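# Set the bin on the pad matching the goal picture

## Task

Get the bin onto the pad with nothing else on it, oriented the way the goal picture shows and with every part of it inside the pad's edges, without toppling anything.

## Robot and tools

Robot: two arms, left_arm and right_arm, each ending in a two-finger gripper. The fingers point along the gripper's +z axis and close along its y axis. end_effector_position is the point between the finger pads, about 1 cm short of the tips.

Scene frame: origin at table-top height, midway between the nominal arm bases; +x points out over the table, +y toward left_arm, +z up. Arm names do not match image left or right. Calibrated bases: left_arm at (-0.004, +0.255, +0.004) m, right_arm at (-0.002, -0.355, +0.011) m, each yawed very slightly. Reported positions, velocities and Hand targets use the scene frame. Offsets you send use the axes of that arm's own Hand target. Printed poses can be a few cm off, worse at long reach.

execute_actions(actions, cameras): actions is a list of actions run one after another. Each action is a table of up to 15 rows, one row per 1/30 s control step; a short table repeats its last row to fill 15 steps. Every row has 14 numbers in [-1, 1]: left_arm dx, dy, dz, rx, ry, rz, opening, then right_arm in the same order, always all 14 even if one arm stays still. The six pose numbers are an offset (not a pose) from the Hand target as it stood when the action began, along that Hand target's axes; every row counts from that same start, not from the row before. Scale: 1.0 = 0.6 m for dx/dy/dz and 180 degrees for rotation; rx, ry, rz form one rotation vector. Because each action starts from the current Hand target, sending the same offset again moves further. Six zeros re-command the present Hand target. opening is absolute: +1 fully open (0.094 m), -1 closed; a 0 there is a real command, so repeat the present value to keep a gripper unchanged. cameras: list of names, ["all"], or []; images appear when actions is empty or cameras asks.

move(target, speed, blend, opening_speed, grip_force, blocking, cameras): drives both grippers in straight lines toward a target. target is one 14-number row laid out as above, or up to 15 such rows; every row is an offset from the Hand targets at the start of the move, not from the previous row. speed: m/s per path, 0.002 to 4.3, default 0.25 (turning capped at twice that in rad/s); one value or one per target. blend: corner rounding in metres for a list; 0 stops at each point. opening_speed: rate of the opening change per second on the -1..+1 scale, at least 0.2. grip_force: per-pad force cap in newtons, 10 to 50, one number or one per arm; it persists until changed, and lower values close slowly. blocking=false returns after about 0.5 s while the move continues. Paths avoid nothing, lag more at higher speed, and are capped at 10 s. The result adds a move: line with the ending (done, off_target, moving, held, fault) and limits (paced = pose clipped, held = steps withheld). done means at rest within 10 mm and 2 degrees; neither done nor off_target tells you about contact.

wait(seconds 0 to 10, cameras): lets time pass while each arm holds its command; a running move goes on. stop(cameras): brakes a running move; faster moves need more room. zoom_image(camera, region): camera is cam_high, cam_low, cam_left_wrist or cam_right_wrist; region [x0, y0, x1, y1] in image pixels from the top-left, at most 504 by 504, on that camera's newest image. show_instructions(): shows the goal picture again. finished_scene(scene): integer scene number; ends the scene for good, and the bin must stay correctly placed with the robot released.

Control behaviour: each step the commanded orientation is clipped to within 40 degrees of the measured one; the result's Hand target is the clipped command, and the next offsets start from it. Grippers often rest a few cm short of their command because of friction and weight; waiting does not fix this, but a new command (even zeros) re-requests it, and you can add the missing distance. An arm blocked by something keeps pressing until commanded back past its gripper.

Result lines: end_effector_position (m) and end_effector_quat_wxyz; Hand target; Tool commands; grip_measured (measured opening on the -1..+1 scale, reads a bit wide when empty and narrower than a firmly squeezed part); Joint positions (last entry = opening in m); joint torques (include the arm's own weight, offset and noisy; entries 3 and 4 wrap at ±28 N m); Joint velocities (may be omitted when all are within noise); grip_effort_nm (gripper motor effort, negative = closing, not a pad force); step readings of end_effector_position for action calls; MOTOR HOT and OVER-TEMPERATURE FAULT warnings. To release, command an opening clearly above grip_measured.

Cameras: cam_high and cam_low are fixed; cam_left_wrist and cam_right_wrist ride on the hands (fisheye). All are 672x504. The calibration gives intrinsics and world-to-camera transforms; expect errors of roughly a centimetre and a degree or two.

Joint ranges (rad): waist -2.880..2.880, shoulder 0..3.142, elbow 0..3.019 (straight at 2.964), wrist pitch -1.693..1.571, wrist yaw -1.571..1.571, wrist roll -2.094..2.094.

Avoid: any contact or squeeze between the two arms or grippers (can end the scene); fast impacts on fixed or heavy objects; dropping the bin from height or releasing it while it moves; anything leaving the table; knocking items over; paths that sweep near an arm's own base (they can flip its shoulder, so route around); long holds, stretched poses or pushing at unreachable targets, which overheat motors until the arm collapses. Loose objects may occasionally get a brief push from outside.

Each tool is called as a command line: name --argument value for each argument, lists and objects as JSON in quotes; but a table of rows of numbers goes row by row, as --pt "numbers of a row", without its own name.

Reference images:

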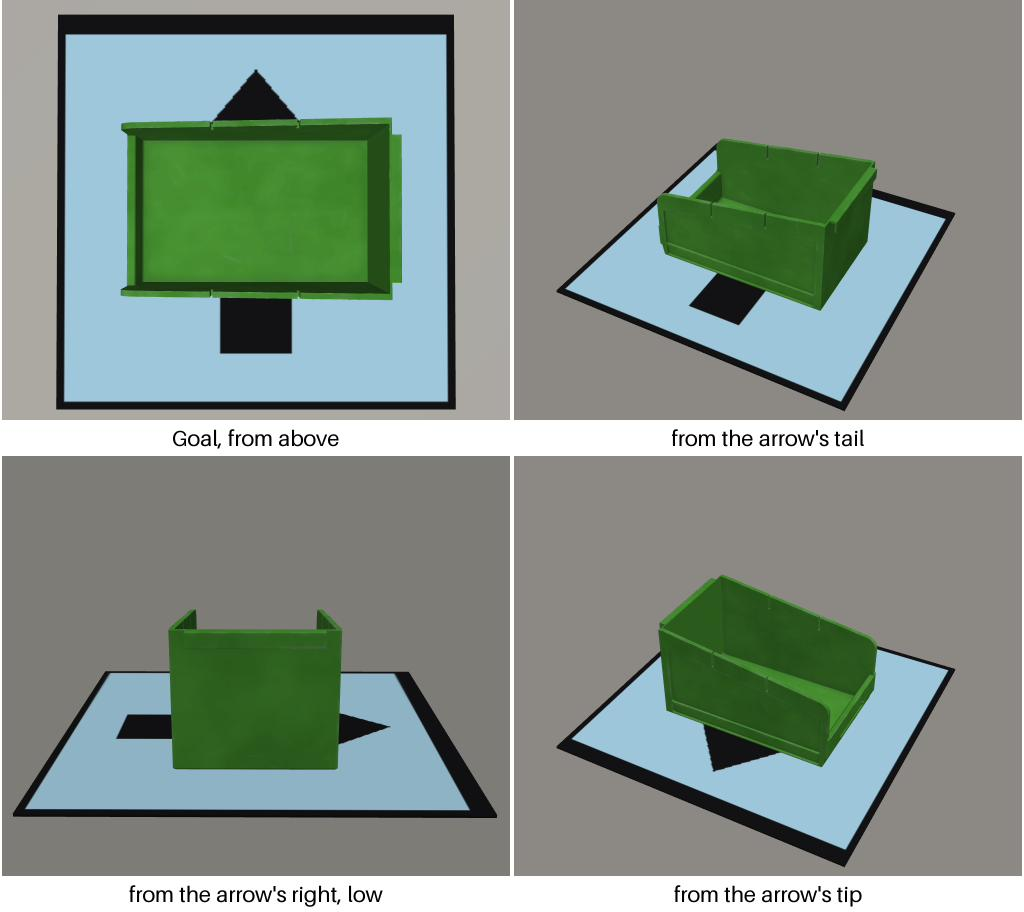

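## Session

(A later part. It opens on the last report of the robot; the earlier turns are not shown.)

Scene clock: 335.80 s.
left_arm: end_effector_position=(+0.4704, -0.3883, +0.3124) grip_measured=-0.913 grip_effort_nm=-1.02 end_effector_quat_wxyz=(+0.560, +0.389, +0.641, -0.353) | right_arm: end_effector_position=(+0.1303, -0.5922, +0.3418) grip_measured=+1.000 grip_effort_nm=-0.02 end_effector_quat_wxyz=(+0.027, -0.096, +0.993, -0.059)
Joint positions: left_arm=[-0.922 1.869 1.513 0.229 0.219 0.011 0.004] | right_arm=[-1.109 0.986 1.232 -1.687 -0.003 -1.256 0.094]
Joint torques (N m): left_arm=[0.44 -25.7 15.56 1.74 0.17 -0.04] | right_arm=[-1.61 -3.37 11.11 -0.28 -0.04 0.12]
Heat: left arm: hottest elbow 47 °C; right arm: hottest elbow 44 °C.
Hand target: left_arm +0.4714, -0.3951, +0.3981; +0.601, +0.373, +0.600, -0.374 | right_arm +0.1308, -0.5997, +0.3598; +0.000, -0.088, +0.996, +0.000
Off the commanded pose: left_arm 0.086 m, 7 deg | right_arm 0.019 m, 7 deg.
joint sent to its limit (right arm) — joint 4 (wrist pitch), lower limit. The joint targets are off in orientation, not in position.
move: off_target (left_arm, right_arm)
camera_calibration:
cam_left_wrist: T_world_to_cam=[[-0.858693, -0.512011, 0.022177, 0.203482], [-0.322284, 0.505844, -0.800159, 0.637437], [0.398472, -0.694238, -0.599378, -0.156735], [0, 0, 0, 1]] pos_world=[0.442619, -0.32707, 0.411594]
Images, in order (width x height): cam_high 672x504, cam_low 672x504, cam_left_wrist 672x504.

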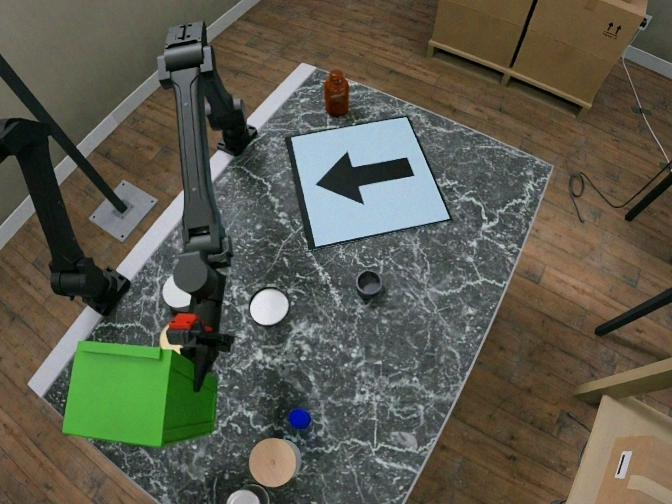

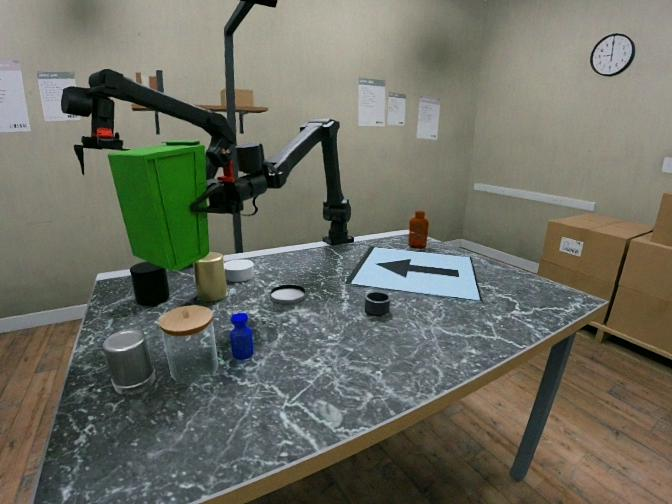

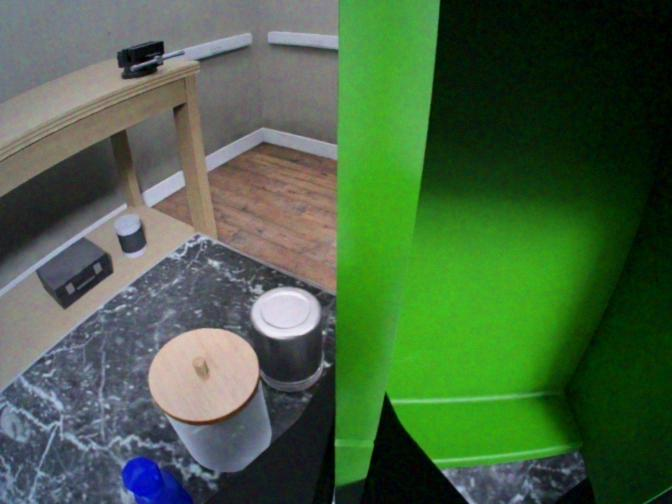

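move --pt "-0.0365 0.2233 -0.3455 -0.1472 0.4846 -0.1467 -1 0 0 0 0 0 0 1" --pt "-0.0032 0.3625 -0.7412 -0.4411 0.3460 -0.4401 -1 0 0 0 0 0 0 1" --speed 0.2 --blend '[0.04,0]' --cameras '["all"]'

Scene clock: 363.90 s.
left_arm: end_effector_position=(+0.4799, +0.0953, +0.3701) grip_measured=-0.913 grip_effort_nm=-1.02 end_effector_quat_wxyz=(+0.065, -0.330, +0.941, -0.045) | right_arm: end_effector_position=(+0.1303, -0.5922, +0.3418) grip_measured=+1.000 grip_effort_nm=-0.02 end_effector_quat_wxyz=(+0.027, -0.096, +0.993, -0.059)
Joint positions: left_arm=[-0.355 1.604 1.88 -1.688 -0.008 -0.994 0.004] | right_arm=[-1.109 0.986 1.232 -1.687 -0.003 -1.256 0.094]
Joint torques (N m): left_arm=[1.03 -19.84 9.73 0.32 0.17 -0.08] | right_arm=[-1.44 -3.49 11.11 -0.29 -0.05 0.12]
Heat: left arm: hottest elbow 52 °C; right arm: hottest elbow 44 °C.
Hand target: left_arm +0.4702, +0.0998, +0.3994; +0.000, -0.342, +0.940, +0.001 | right_arm +0.1308, -0.5997, +0.3598; +0.000, -0.088, +0.996, +0.000
Off the commanded pose: left_arm 0.031 m, 9 deg | right_arm 0.019 m, 7 deg.
joint sent to its limit (left arm) — joint 4 (wrist pitch), lower limit. The joint targets are off in orientation, not in position.
joint sent to its limit (right arm) — joint 4 (wrist pitch), lower limit. The joint targets are off in orientation, not in position.
move: off_target (left_arm, right_arm)
camera_calibration:
cam_left_wrist: T_world_to_cam=[[0.634916, -0.770377, 0.0583221, -0.247525], [-0.718212, -0.560732, 0.412009, 0.285054], [-0.284699, -0.303479, -0.909312, 0.615116], [0, 0, 0, 1]] pos_world=[0.537009, 0.155826, 0.456324]
cam_right_wrist: T_world_to_cam=[[0.183859, -0.981482, 0.0537504, -0.619362], [-0.882449, -0.140726, 0.448866, -0.0824098], [-0.43299, -0.12996, -0.891981, 0.395087], [0, 0, 0, 1]] pos_world=[0.212222, -0.568144, 0.422692]

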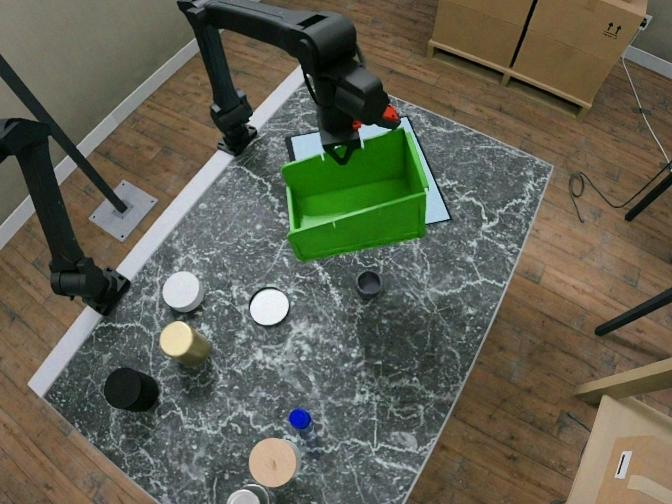

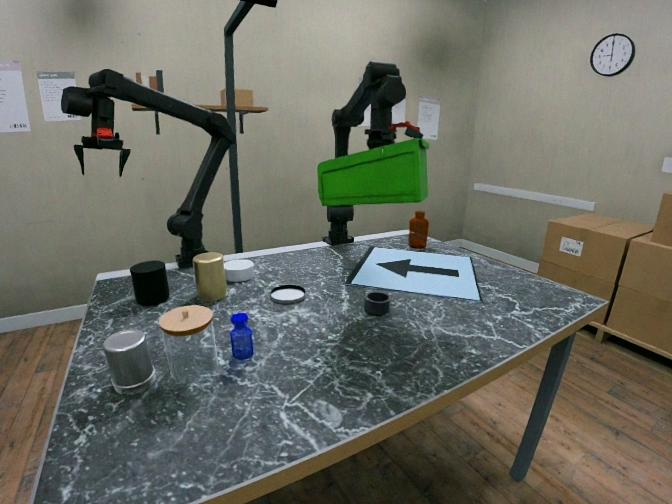

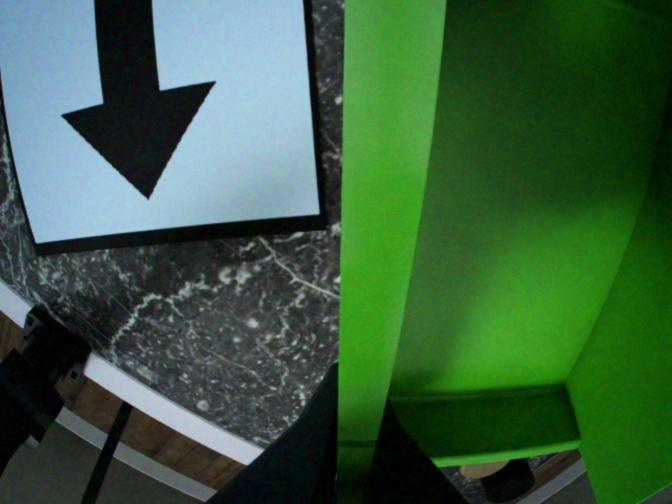

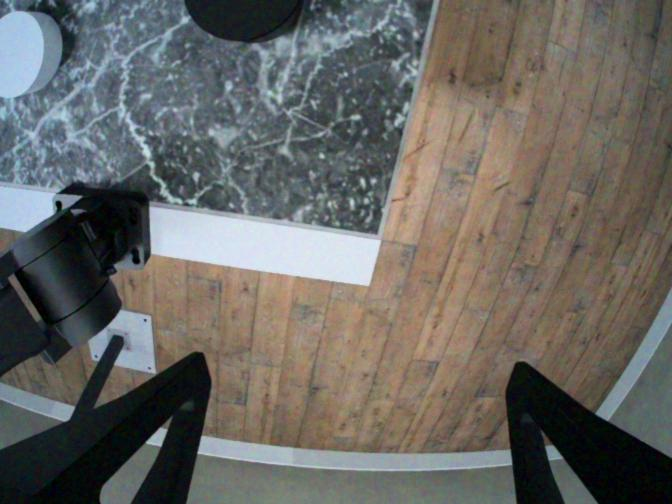

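move --pt "-0.075 0.401 0.199 0 0 -0.4167 -1 0 0 0 0 0 0 1" --speed 0.2 --cameras '["cam_high","cam_low","cam_left_wrist"]'

Scene clock: 372.37 s.
left_arm: end_effector_position=(+0.3478, +0.3111, +0.2638) grip_measured=-0.913 grip_effort_nm=-1.02 end_effector_quat_wxyz=(+0.021, +0.837, -0.546, -0.025) | right_arm: end_effector_position=(+0.1303, -0.5922, +0.3418) grip_measured=+1.000 grip_effort_nm=-0.02 end_effector_quat_wxyz=(+0.027, -0.096, +0.993, -0.059)
Joint positions: left_arm=[0.125 1.311 1.293 -1.619 -0.001 -1.826 0.004] | right_arm=[-1.109 0.986 1.232 -1.687 -0.003 -1.256 0.094]
Joint torques (N m): left_arm=[1.2 -13.27 9.46 0.66 -0.02 -0.08] | right_arm=[-1.55 -3.37 11.14 -0.25 -0.04 0.11]
Heat: left arm: hottest elbow 51 °C; right arm: hottest elbow 45 °C.
Hand target: left_arm +0.3499, +0.3132, +0.2804; +0.000, +0.843, -0.537, -0.001 | right_arm +0.1308, -0.5997, +0.3598; +0.000, -0.088, +0.996, +0.000
Off the commanded pose: left_arm 0.017 m, 4 deg | right_arm 0.019 m, 7 deg.
joint sent to its limit (right arm) — joint 4 (wrist pitch), lower limit. The joint targets are off in orientation, not in position.
move: off_target (left_arm, right_arm)
camera_calibration:
cam_left_wrist: T_world_to_cam=[[0.900446, 0.413627, -0.134571, -0.401081], [0.425132, -0.771484, 0.473366, 0.00668913], [0.0919777, -0.483451, -0.870526, 0.461045], [0, 0, 0, 1]] pos_world=[0.315902, 0.393951, 0.344211]
Images, in order (width x height): cam_high 672x504, cam_low 672x504, cam_left_wrist 672x504.

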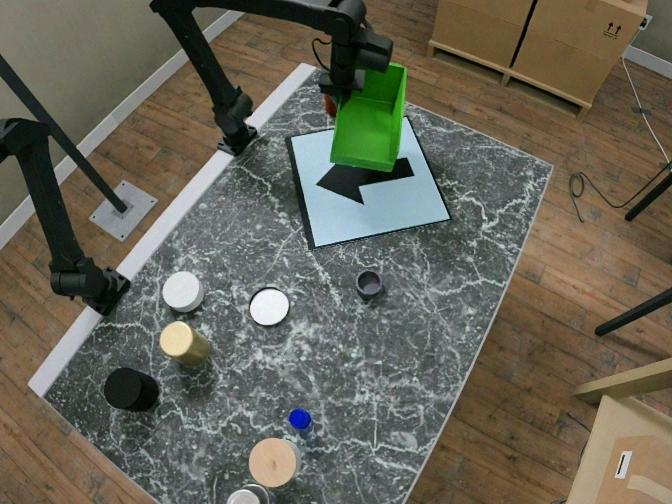

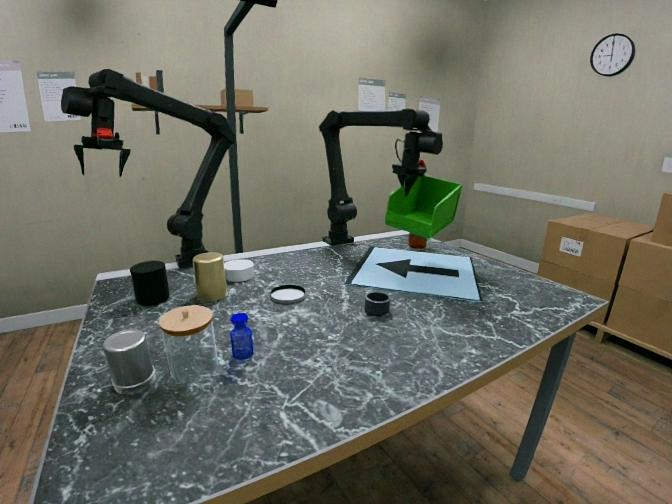

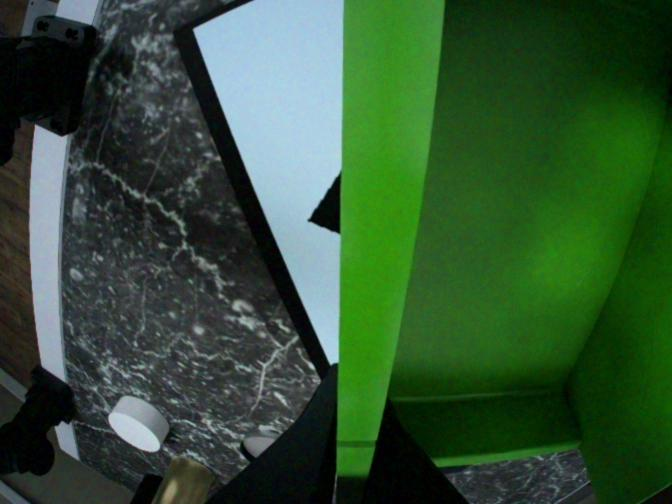

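move --pt "-0.0238 -0.094 0.12 0.017 0.0113 -0.0961 -1 0 0 0 0 0 0 1" --speed 0.12 --cameras '["cam_high","cam_low","cam_left_wrist"]'

zoom_image --camera "cam_high" --region '[260, 40, 480, 260]'

zoom_image --camera "cam_low" --region '[330, 110, 510, 310]'

Scene clock: 385.87 s.
left_arm: end_effector_position=(+0.3870, +0.3452, +0.2026) grip_measured=-0.913 grip_effort_nm=-1.02 end_effector_quat_wxyz=(-0.003, +0.910, -0.414, +0.016) | right_arm: end_effector_position=(+0.1303, -0.5922, +0.3418) grip_measured=+1.000 grip_effort_nm=-0.02 end_effector_quat_wxyz=(+0.027, -0.096, +0.993, -0.059)
Joint positions: left_arm=[0.201 1.383 1.203 -1.362 0.015 -2.052 0.004] | right_arm=[-1.109 0.986 1.232 -1.687 -0.003 -1.256 0.094]
Joint torques (N m): left_arm=[1.38 -11.52 9.52 0.87 -0.04 -0.08] | right_arm=[-1.61 -3.49 11.14 -0.31 -0.03 0.12]
Heat: left arm: hottest elbow 50 °C; right arm: hottest elbow 45 °C.
Hand target: left_arm +0.3950, +0.3502, +0.2085; -0.013, +0.914, -0.404, +0.029 | right_arm +0.1308, -0.5997, +0.3598; +0.000, -0.088, +0.996, +0.000
Off the commanded pose: left_arm 0.011 m, 2 deg | right_arm 0.019 m, 7 deg.
joint sent to its limit (right arm) — joint 4 (wrist pitch), lower limit. The joint targets are off in orientation, not in position.
move: off_target (left_arm, right_arm)
camera_calibration:
cam_left_wrist: T_world_to_cam=[[0.744779, 0.665106, -0.0542117, -0.501454], [0.591054, -0.619777, 0.516267, -0.0798761], [0.309773, -0.416547, -0.85471, 0.310166], [0, 0, 0, 1]] pos_world=[0.324603, 0.413214, 0.279155]
Images, in order (width x height): cam_high 672x504, cam_low 672x504, cam_left_wrist 672x504.

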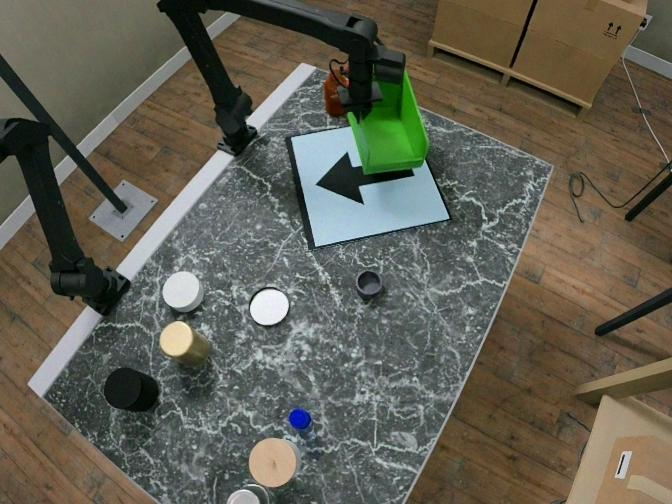

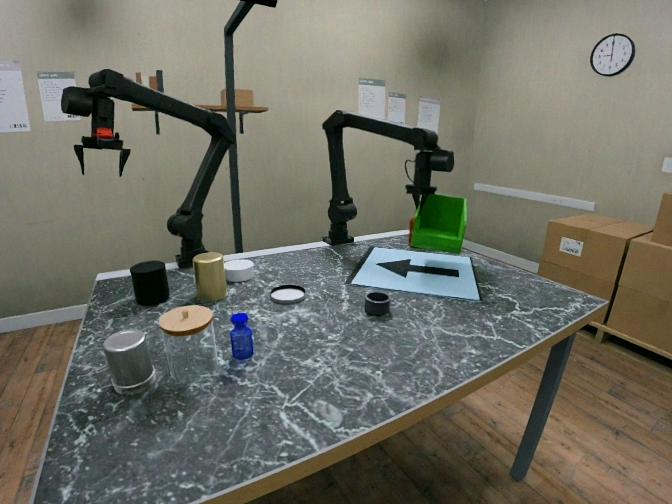

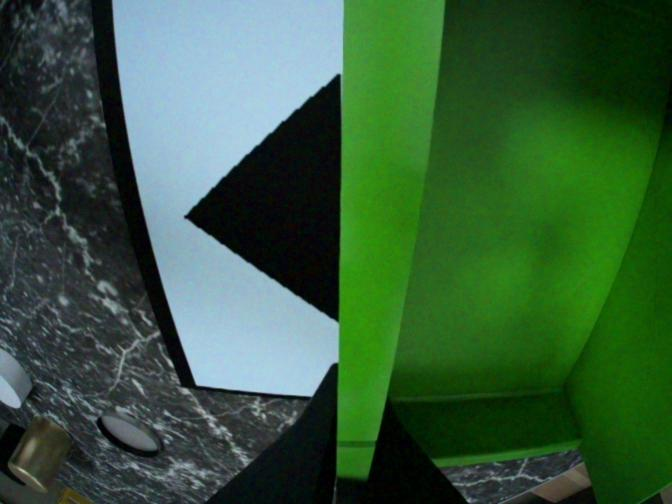

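Scaled by 2.291 from the camera's 672x504 image, which has a finer 960x720 frame.

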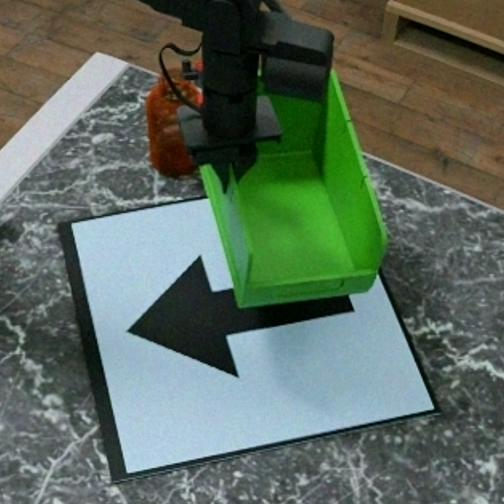

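Scaled by 2.520 from the camera's 672x504 image, which has a finer 960x720 frame.

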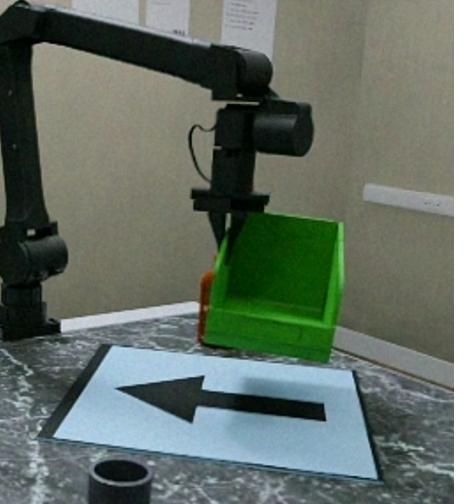

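move --pt "0 0 0.1 0 0 0 -1 0 0 0 0 0 0 1" --speed 0.08 --cameras '["cam_high","cam_low"]'

zoom_image --camera "cam_high" --region '[260, 60, 480, 260]'

zoom_image --camera "cam_low" --region '[340, 170, 500, 310]'

Scene clock: 400.27 s.
left_arm: end_effector_position=(+0.3898, +0.3458, +0.1430) grip_measured=-0.913 grip_effort_nm=-1.02 end_effector_quat_wxyz=(-0.003, +0.910, -0.413, +0.016) | right_arm: end_effector_position=(+0.1303, -0.5922, +0.3418) grip_measured=+1.000 grip_effort_nm=-0.02 end_effector_quat_wxyz=(+0.027, -0.096, +0.993, -0.059)
Joint positions: left_arm=[0.201 1.432 1.09 -1.201 0.015 -2.055 0.004] | right_arm=[-1.109 0.986 1.232 -1.687 -0.003 -1.256 0.094]
Joint torques (N m): left_arm=[1.14 -11.93 9.13 0.88 -0.05 -0.07] | right_arm=[-1.44 -3.43 11.12 -0.27 -0.03 0.11]
Heat: left arm: hottest elbow 48 °C; right arm: hottest elbow 45 °C.
Hand target: left_arm +0.3988, +0.3502, +0.1485; -0.013, +0.914, -0.404, +0.029 | right_arm +0.1308, -0.5997, +0.3598; +0.000, -0.088, +0.996, +0.000
Off the commanded pose: left_arm 0.011 m, 2 deg | right_arm 0.019 m, 7 deg.
joint sent to its limit (right arm) — joint 4 (wrist pitch), lower limit. The joint targets are off in orientation, not in position.
move: off_target (left_arm, right_arm)
Images, in order (width x height): cam_high 672x504, cam_low 672x504.

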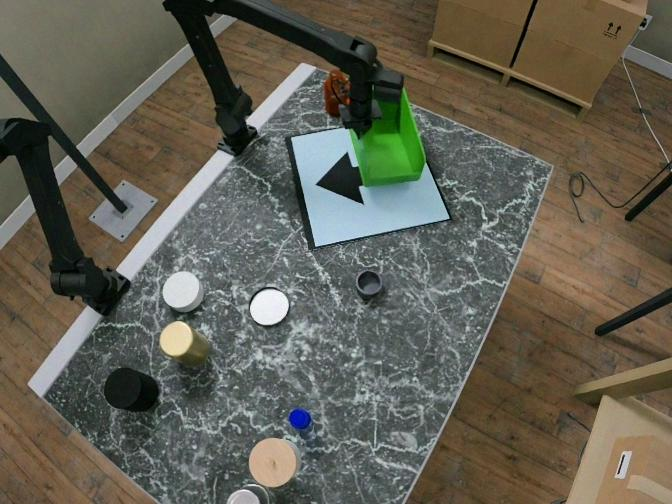

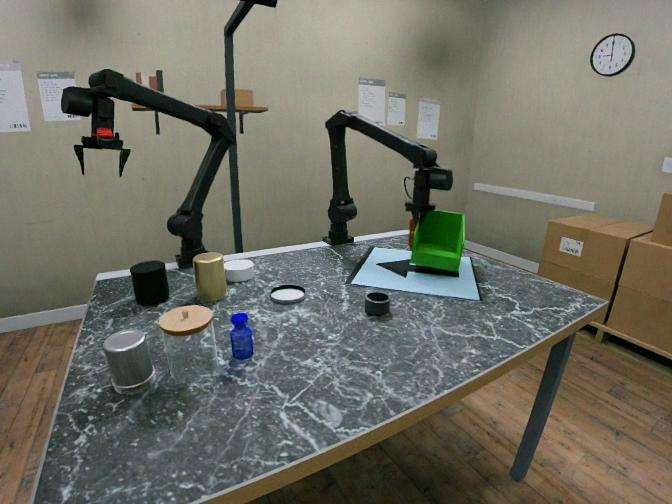

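Scaled by 2.291 from the camera's 672x504 image, which has a finer 960x720 frame.

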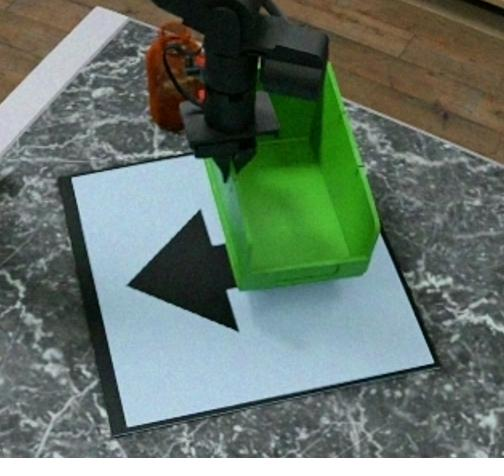

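Scaled by 3.150 from the camera's 672x504 image, which has a finer 960x720 frame.

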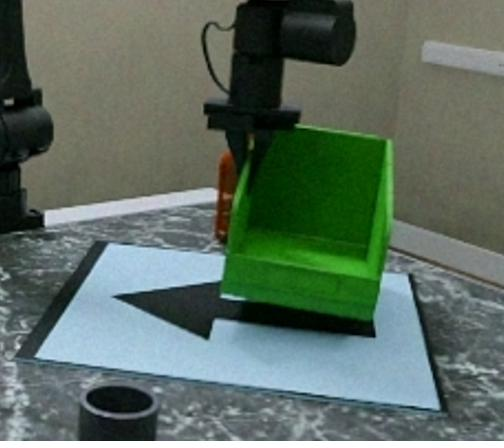

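move --pt "0.0241 -0.0141 0.0 0.011 0 0.0072 -1 0 0 0 0 0 0 1" --pt "0.0241 -0.0141 0.025 0.011 0 0.0072 -1 0 0 0 0 0 0 1" --speed 0.05 --cameras '["cam_high","cam_low"]'

zoom_image --camera "cam_high" --region '[260, 60, 480, 260]'

zoom_image --camera "cam_low" --region '[340, 170, 500, 310]'

Scene clock: 413.80 s.
left_arm: end_effector_position=(+0.4053, +0.3449, +0.1297) grip_measured=-0.913 grip_effort_nm=-1.02 end_effector_quat_wxyz=(-0.017, +0.908, -0.418, +0.024) | right_arm: end_effector_position=(+0.1303, -0.5922, +0.3418) grip_measured=+1.000 grip_effort_nm=-0.02 end_effector_quat_wxyz=(+0.027, -0.096, +0.993, -0.059)
Joint positions: left_arm=[0.185 1.464 1.086 -1.133 0.002 -2.061 0.004] | right_arm=[-1.109 0.986 1.232 -1.687 -0.003 -1.256 0.094]
Joint torques (N m): left_arm=[0.15 -12.22 9.02 0.99 -0.29 -0.07] | right_arm=[-1.44 -3.37 11.14 -0.27 -0.05 0.12]
Heat: left arm: hottest elbow 47 °C; right arm: hottest elbow 45 °C.
Hand target: left_arm +0.4157, +0.3452, +0.1345; -0.029, +0.909, -0.414, +0.035 | right_arm +0.1308, -0.5997, +0.3598; +0.000, -0.088, +0.996, +0.000
Off the commanded pose: left_arm 0.011 m, 2 deg | right_arm 0.019 m, 7 deg.
joint sent to its limit (right arm) — joint 4 (wrist pitch), lower limit. The joint targets are off in orientation, not in position.
move: off_target (left_arm, right_arm)
Images, in order (width x height): cam_high 672x504, cam_low 672x504.

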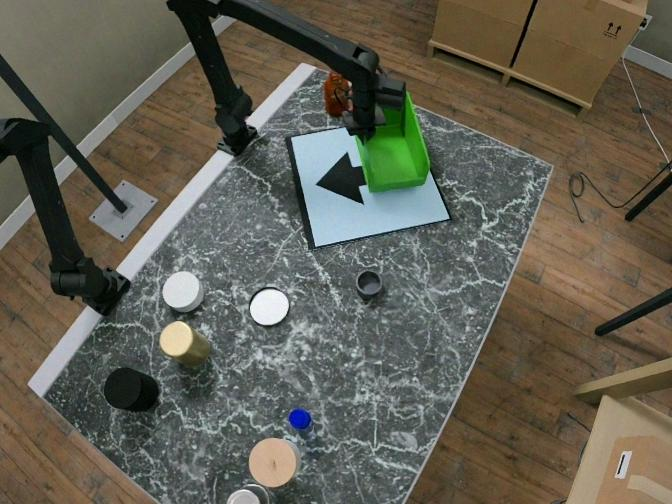

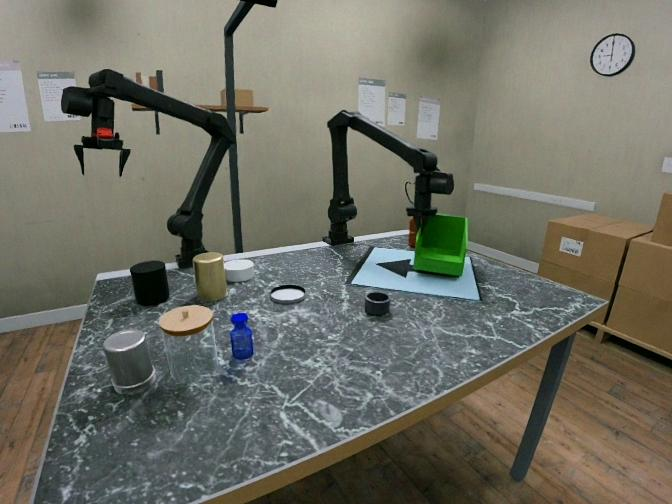

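Scaled by 2.291 from the camera's 672x504 image, which has a finer 960x720 frame.

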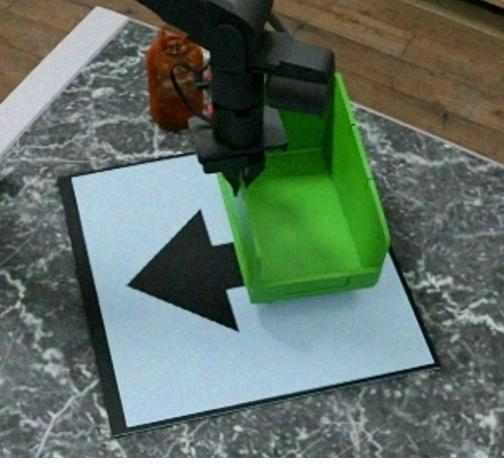

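Scaled by 3.150 from the camera's 672x504 image, which has a finer 960x720 frame.

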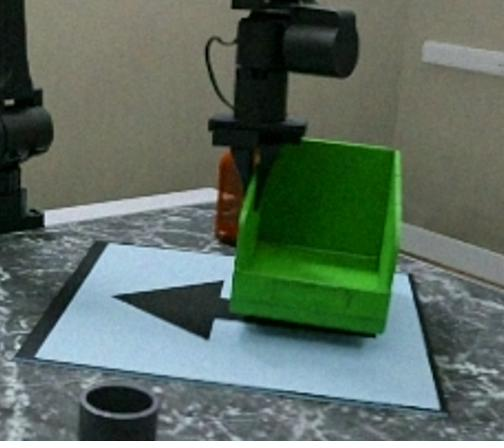

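move --pt "0 0 0.025 0 0 0 -1 0 0 0 0 0 0 1" --speed 0.04

Scene clock: 417.93 s.
left_arm: end_effector_position=(+0.4066, +0.3452, +0.1146) grip_measured=-0.913 grip_effort_nm=-1.02 end_effector_quat_wxyz=(-0.017, +0.908, -0.418, +0.024) | right_arm: end_effector_position=(+0.1303, -0.5922, +0.3418) grip_measured=+1.000 grip_effort_nm=-0.02 end_effector_quat_wxyz=(+0.027, -0.096, +0.993, -0.059)
Joint positions: left_arm=[0.185 1.483 1.064 -1.092 0.002 -2.061 0.004] | right_arm=[-1.109 0.986 1.232 -1.687 -0.003 -1.256 0.094]
Joint torques (N m): left_arm=[0.15 -12.45 8.88 0.92 -0.29 -0.06] | right_arm=[-1.38 -3.49 11.21 -0.27 -0.04 0.1]
Heat: left arm: hottest elbow 47 °C; right arm: hottest elbow 45 °C.
Hand target: left_arm +0.4170, +0.3456, +0.1196; -0.029, +0.909, -0.414, +0.035 | right_arm +0.1308, -0.5997, +0.3598; +0.000, -0.088, +0.996, +0.000
Off the commanded pose: left_arm 0.012 m, 2 deg | right_arm 0.019 m, 7 deg.
joint sent to its limit (right arm) — joint 4 (wrist pitch), lower limit. The joint targets are off in orientation, not in position.
move: off_target (left_arm, right_arm)

move --pt "0 0 0.02 0 0 0 -1 0 0 0 0 0 0 1" --speed 0.04 --cameras '["cam_low","cam_high"]'

zoom_image --camera "cam_low" --region '[340, 170, 500, 310]'

Scene clock: 420.53 s.
left_arm: end_effector_position=(+0.4084, +0.3456, +0.1041) grip_measured=-0.913 grip_effort_nm=-1.02 end_effector_quat_wxyz=(-0.018, +0.908, -0.418, +0.026) | right_arm: end_effector_position=(+0.1303, -0.5922, +0.3418) grip_measured=+1.000 grip_effort_nm=-0.02 end_effector_quat_wxyz=(+0.027, -0.096, +0.993, -0.059)
Joint positions: left_arm=[0.185 1.497 1.049 -1.059 0.002 -2.061 0.004] | right_arm=[-1.109 0.986 1.232 -1.687 -0.003 -1.256 0.094]
Joint torques (N m): left_arm=[0.15 -12.45 8.69 0.95 -0.29 -0.06] | right_arm=[-1.38 -3.19 11.18 -0.25 -0.04 0.11]
Heat: left arm: hottest elbow 47 °C; right arm: hottest elbow 45 °C.
Hand target: left_arm +0.4182, +0.3459, +0.1078; -0.029, +0.909, -0.414, +0.036 | right_arm +0.1308, -0.5997, +0.3598; +0.000, -0.088, +0.996, +0.000
Off the commanded pose: left_arm 0.010 m, 2 deg | right_arm 0.019 m, 7 deg.
joint sent to its limit (right arm) — joint 4 (wrist pitch), lower limit. The joint targets are off in orientation, not in position.
move: off_target (right_arm)
Images, in order (width x height): cam_high 672x504, cam_low 672x504.

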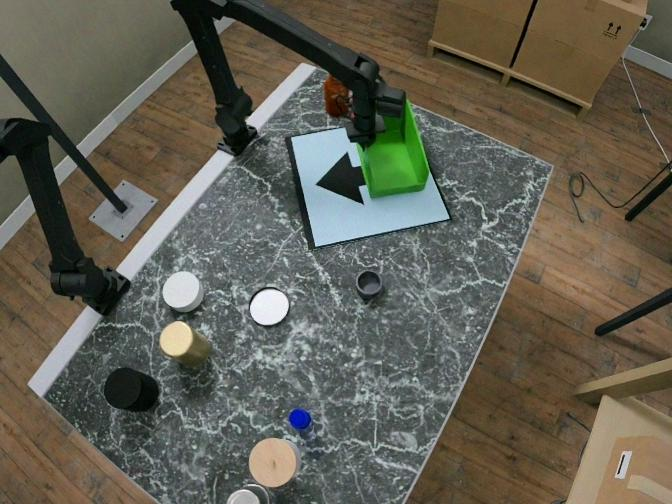

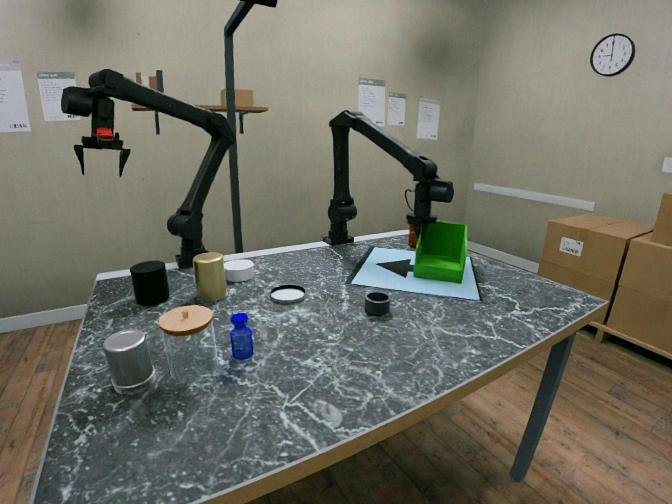

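Scaled by 3.150 from the camera's 672x504 image, which has a finer 960x720 frame.

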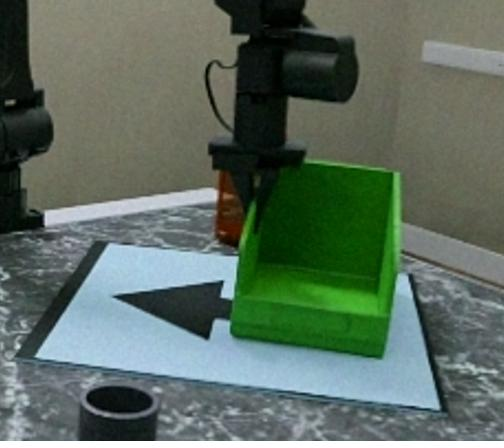

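move --pt "0 0 0.0133 0 0 0 -1 0 0 0 0 0 0 1" --speed 0.03

move --pt "0 0 0.0133 0 0 0 -1 0 0 0 0 0 0 1" --speed 0.03 --cameras '["cam_low","cam_high"]'

zoom_image --camera "cam_low" --region '[340, 170, 500, 310]'

zoom_image --camera "cam_high" --region '[260, 60, 480, 260]'

Scene clock: 424.57 s.
left_arm: end_effector_position=(+0.4112, +0.3462, +0.1006) grip_measured=-0.913 grip_effort_nm=-1.02 end_effector_quat_wxyz=(-0.022, +0.908, -0.417, +0.031) | right_arm: end_effector_position=(+0.1303, -0.5922, +0.3418) grip_measured=+1.000 grip_effort_nm=-0.02 end_effector_quat_wxyz=(+0.027, -0.096, +0.993, -0.059)
Joint positions: left_arm=[0.185 1.501 1.043 -1.036 0.002 -2.061 0.004] | right_arm=[-1.109 0.986 1.232 -1.687 -0.003 -1.256 0.094]
Joint torques (N m): left_arm=[0.15 -11.81 8.36 0.96 -0.3 -0.06] | right_arm=[-1.32 -3.31 11.14 -0.29 -0.04 0.11]
Heat: left arm: hottest elbow 47 °C; right arm: hottest elbow 45 °C.
Hand target: left_arm +0.4189, +0.3461, +0.0998; -0.029, +0.909, -0.414, +0.035 | right_arm +0.1308, -0.5997, +0.3598; +0.000, -0.088, +0.996, +0.000
Off the commanded pose: left_arm 0.008 m, 1 deg | right_arm 0.019 m, 7 deg.
joint sent to its limit (right arm) — joint 4 (wrist pitch), lower limit. The joint targets are off in orientation, not in position.
move: off_target (right_arm)

Scene clock: 425.37 s.
left_arm: end_effector_position=(+0.4134, +0.3467, +0.0986) grip_measured=-0.913 grip_effort_nm=-1.02 end_effector_quat_wxyz=(-0.026, +0.908, -0.417, +0.036) | right_arm: end_effector_position=(+0.1303, -0.5922, +0.3418) grip_measured=+1.000 grip_effort_nm=-0.02 end_effector_quat_wxyz=(+0.027, -0.096, +0.993, -0.059)
Joint positions: left_arm=[0.185 1.502 1.037 -1.018 0.002 -2.061 0.004] | right_arm=[-1.109 0.986 1.232 -1.687 -0.003 -1.256 0.094]
Joint torques (N m): left_arm=[0.15 -10.93 7.95 1.05 -0.3 -0.05] | right_arm=[-1.44 -3.19 11.15 -0.23 -0.03 0.11]
Heat: left arm: hottest elbow 47 °C; right arm: hottest elbow 45 °C.
Hand target: left_arm +0.4195, +0.3462, +0.0919; -0.029, +0.909, -0.414, +0.035 | right_arm +0.1308, -0.5997, +0.3598; +0.000, -0.088, +0.996, +0.000
Off the commanded pose: left_arm 0.009 m, 1 deg | right_arm 0.019 m, 7 deg.
joint sent to its limit (right arm) — joint 4 (wrist pitch), lower limit. The joint targets are off in orientation, not in position.
move: off_target (right_arm)
Images, in order (width x height): cam_high 672x504, cam_low 672x504.

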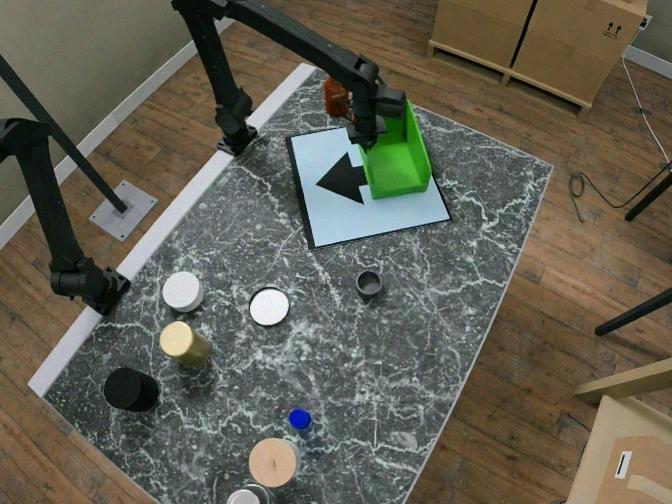

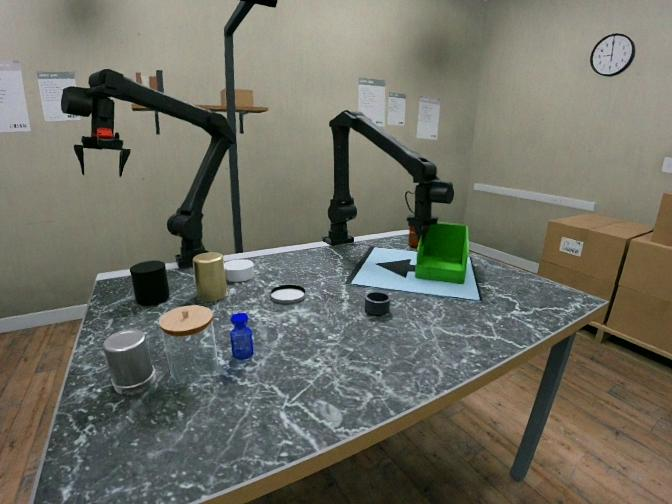

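Scaled by 3.150 from the camera's 672x504 image, which has a finer 960x720 frame.

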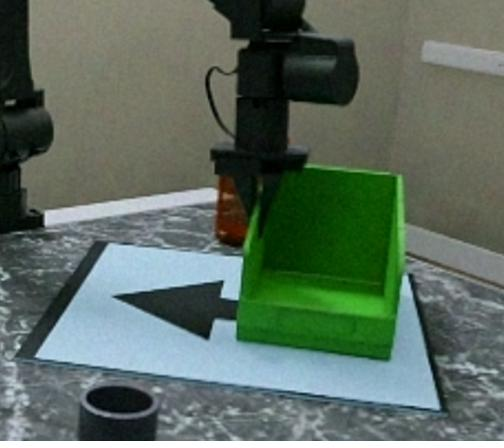

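Scaled by 2.291 from the camera's 672x504 image, which has a finer 960x720 frame.

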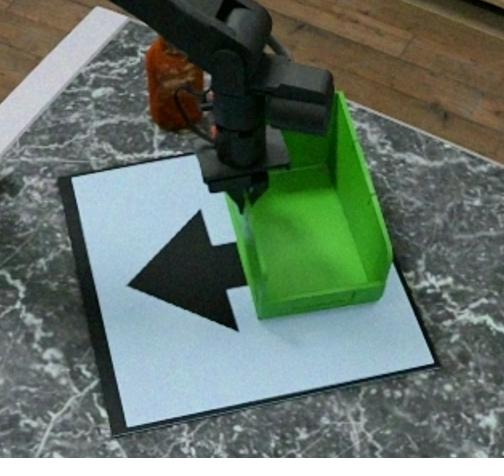

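move --pt "0 0 0.0133 0 0 0 -1 0 0 0 0 0 0 1" --speed 0.03 --cameras '["cam_left_wrist","cam_low"]'

zoom_image --camera "cam_low" --region '[380, 200, 500, 310]'

Scene clock: 437.47 s.
left_arm: end_effector_position=(+0.4151, +0.3470, +0.0972) grip_measured=-0.913 grip_effort_nm=-1.02 end_effector_quat_wxyz=(-0.028, +0.907, -0.417, +0.040) | right_arm: end_effector_position=(+0.1303, -0.5922, +0.3418) grip_measured=+1.000 grip_effort_nm=-0.02 end_effector_quat_wxyz=(+0.027, -0.096, +0.993, -0.059)
Joint positions: left_arm=[0.185 1.503 1.033 -1.004 0.003 -2.061 0.004] | right_arm=[-1.109 0.986 1.232 -1.687 -0.003 -1.256 0.094]
Joint torques (N m): left_arm=[0.21 -9.93 7.45 1.35 -0.32 -0.05] | right_arm=[-1.55 -3.25 11.22 -0.29 -0.05 0.13]
Heat: left arm: hottest elbow 46 °C; right arm: hottest elbow 45 °C.
Hand target: left_arm +0.4201, +0.3464, +0.0839; -0.029, +0.909, -0.414, +0.035 | right_arm +0.1308, -0.5997, +0.3598; +0.000, -0.088, +0.996, +0.000
Off the commanded pose: left_arm 0.014 m, 1 deg | right_arm 0.019 m, 7 deg.
joint sent to its limit (right arm) — joint 4 (wrist pitch), lower limit. The joint targets are off in orientation, not in position.
move: off_target (left_arm, right_arm)
camera_calibration:
cam_left_wrist: T_world_to_cam=[[0.750476, 0.660794, 0.011666, -0.536541], [0.552914, -0.637429, 0.536629, -0.0210475], [0.362038, -0.396277, -0.843738, 0.182254], [0, 0, 0, 1]] pos_world=[0.348316, 0.41335, 0.171328]
Images, in order (width x height): cam_low 672x504, cam_left_wrist 672x504.

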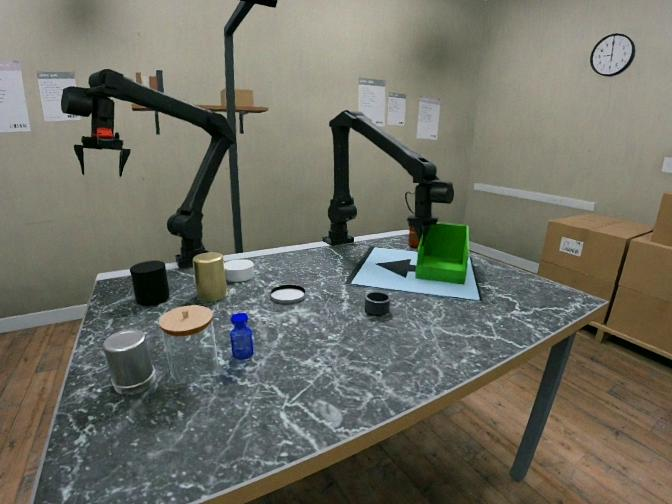

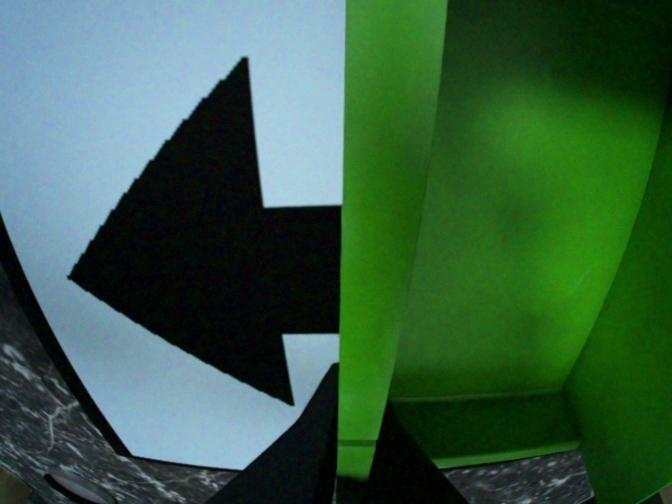

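Scaled by 4.200 from the camera's 672x504 image, which has a finer 960x720 frame.

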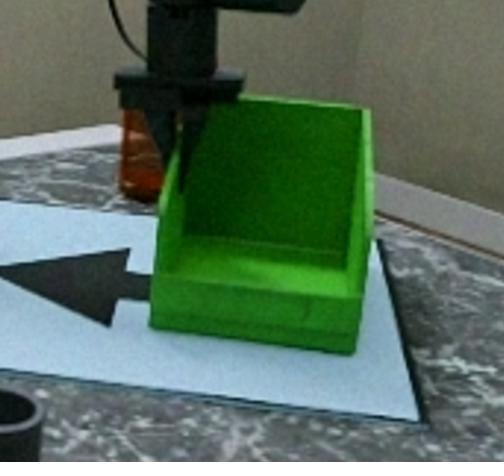

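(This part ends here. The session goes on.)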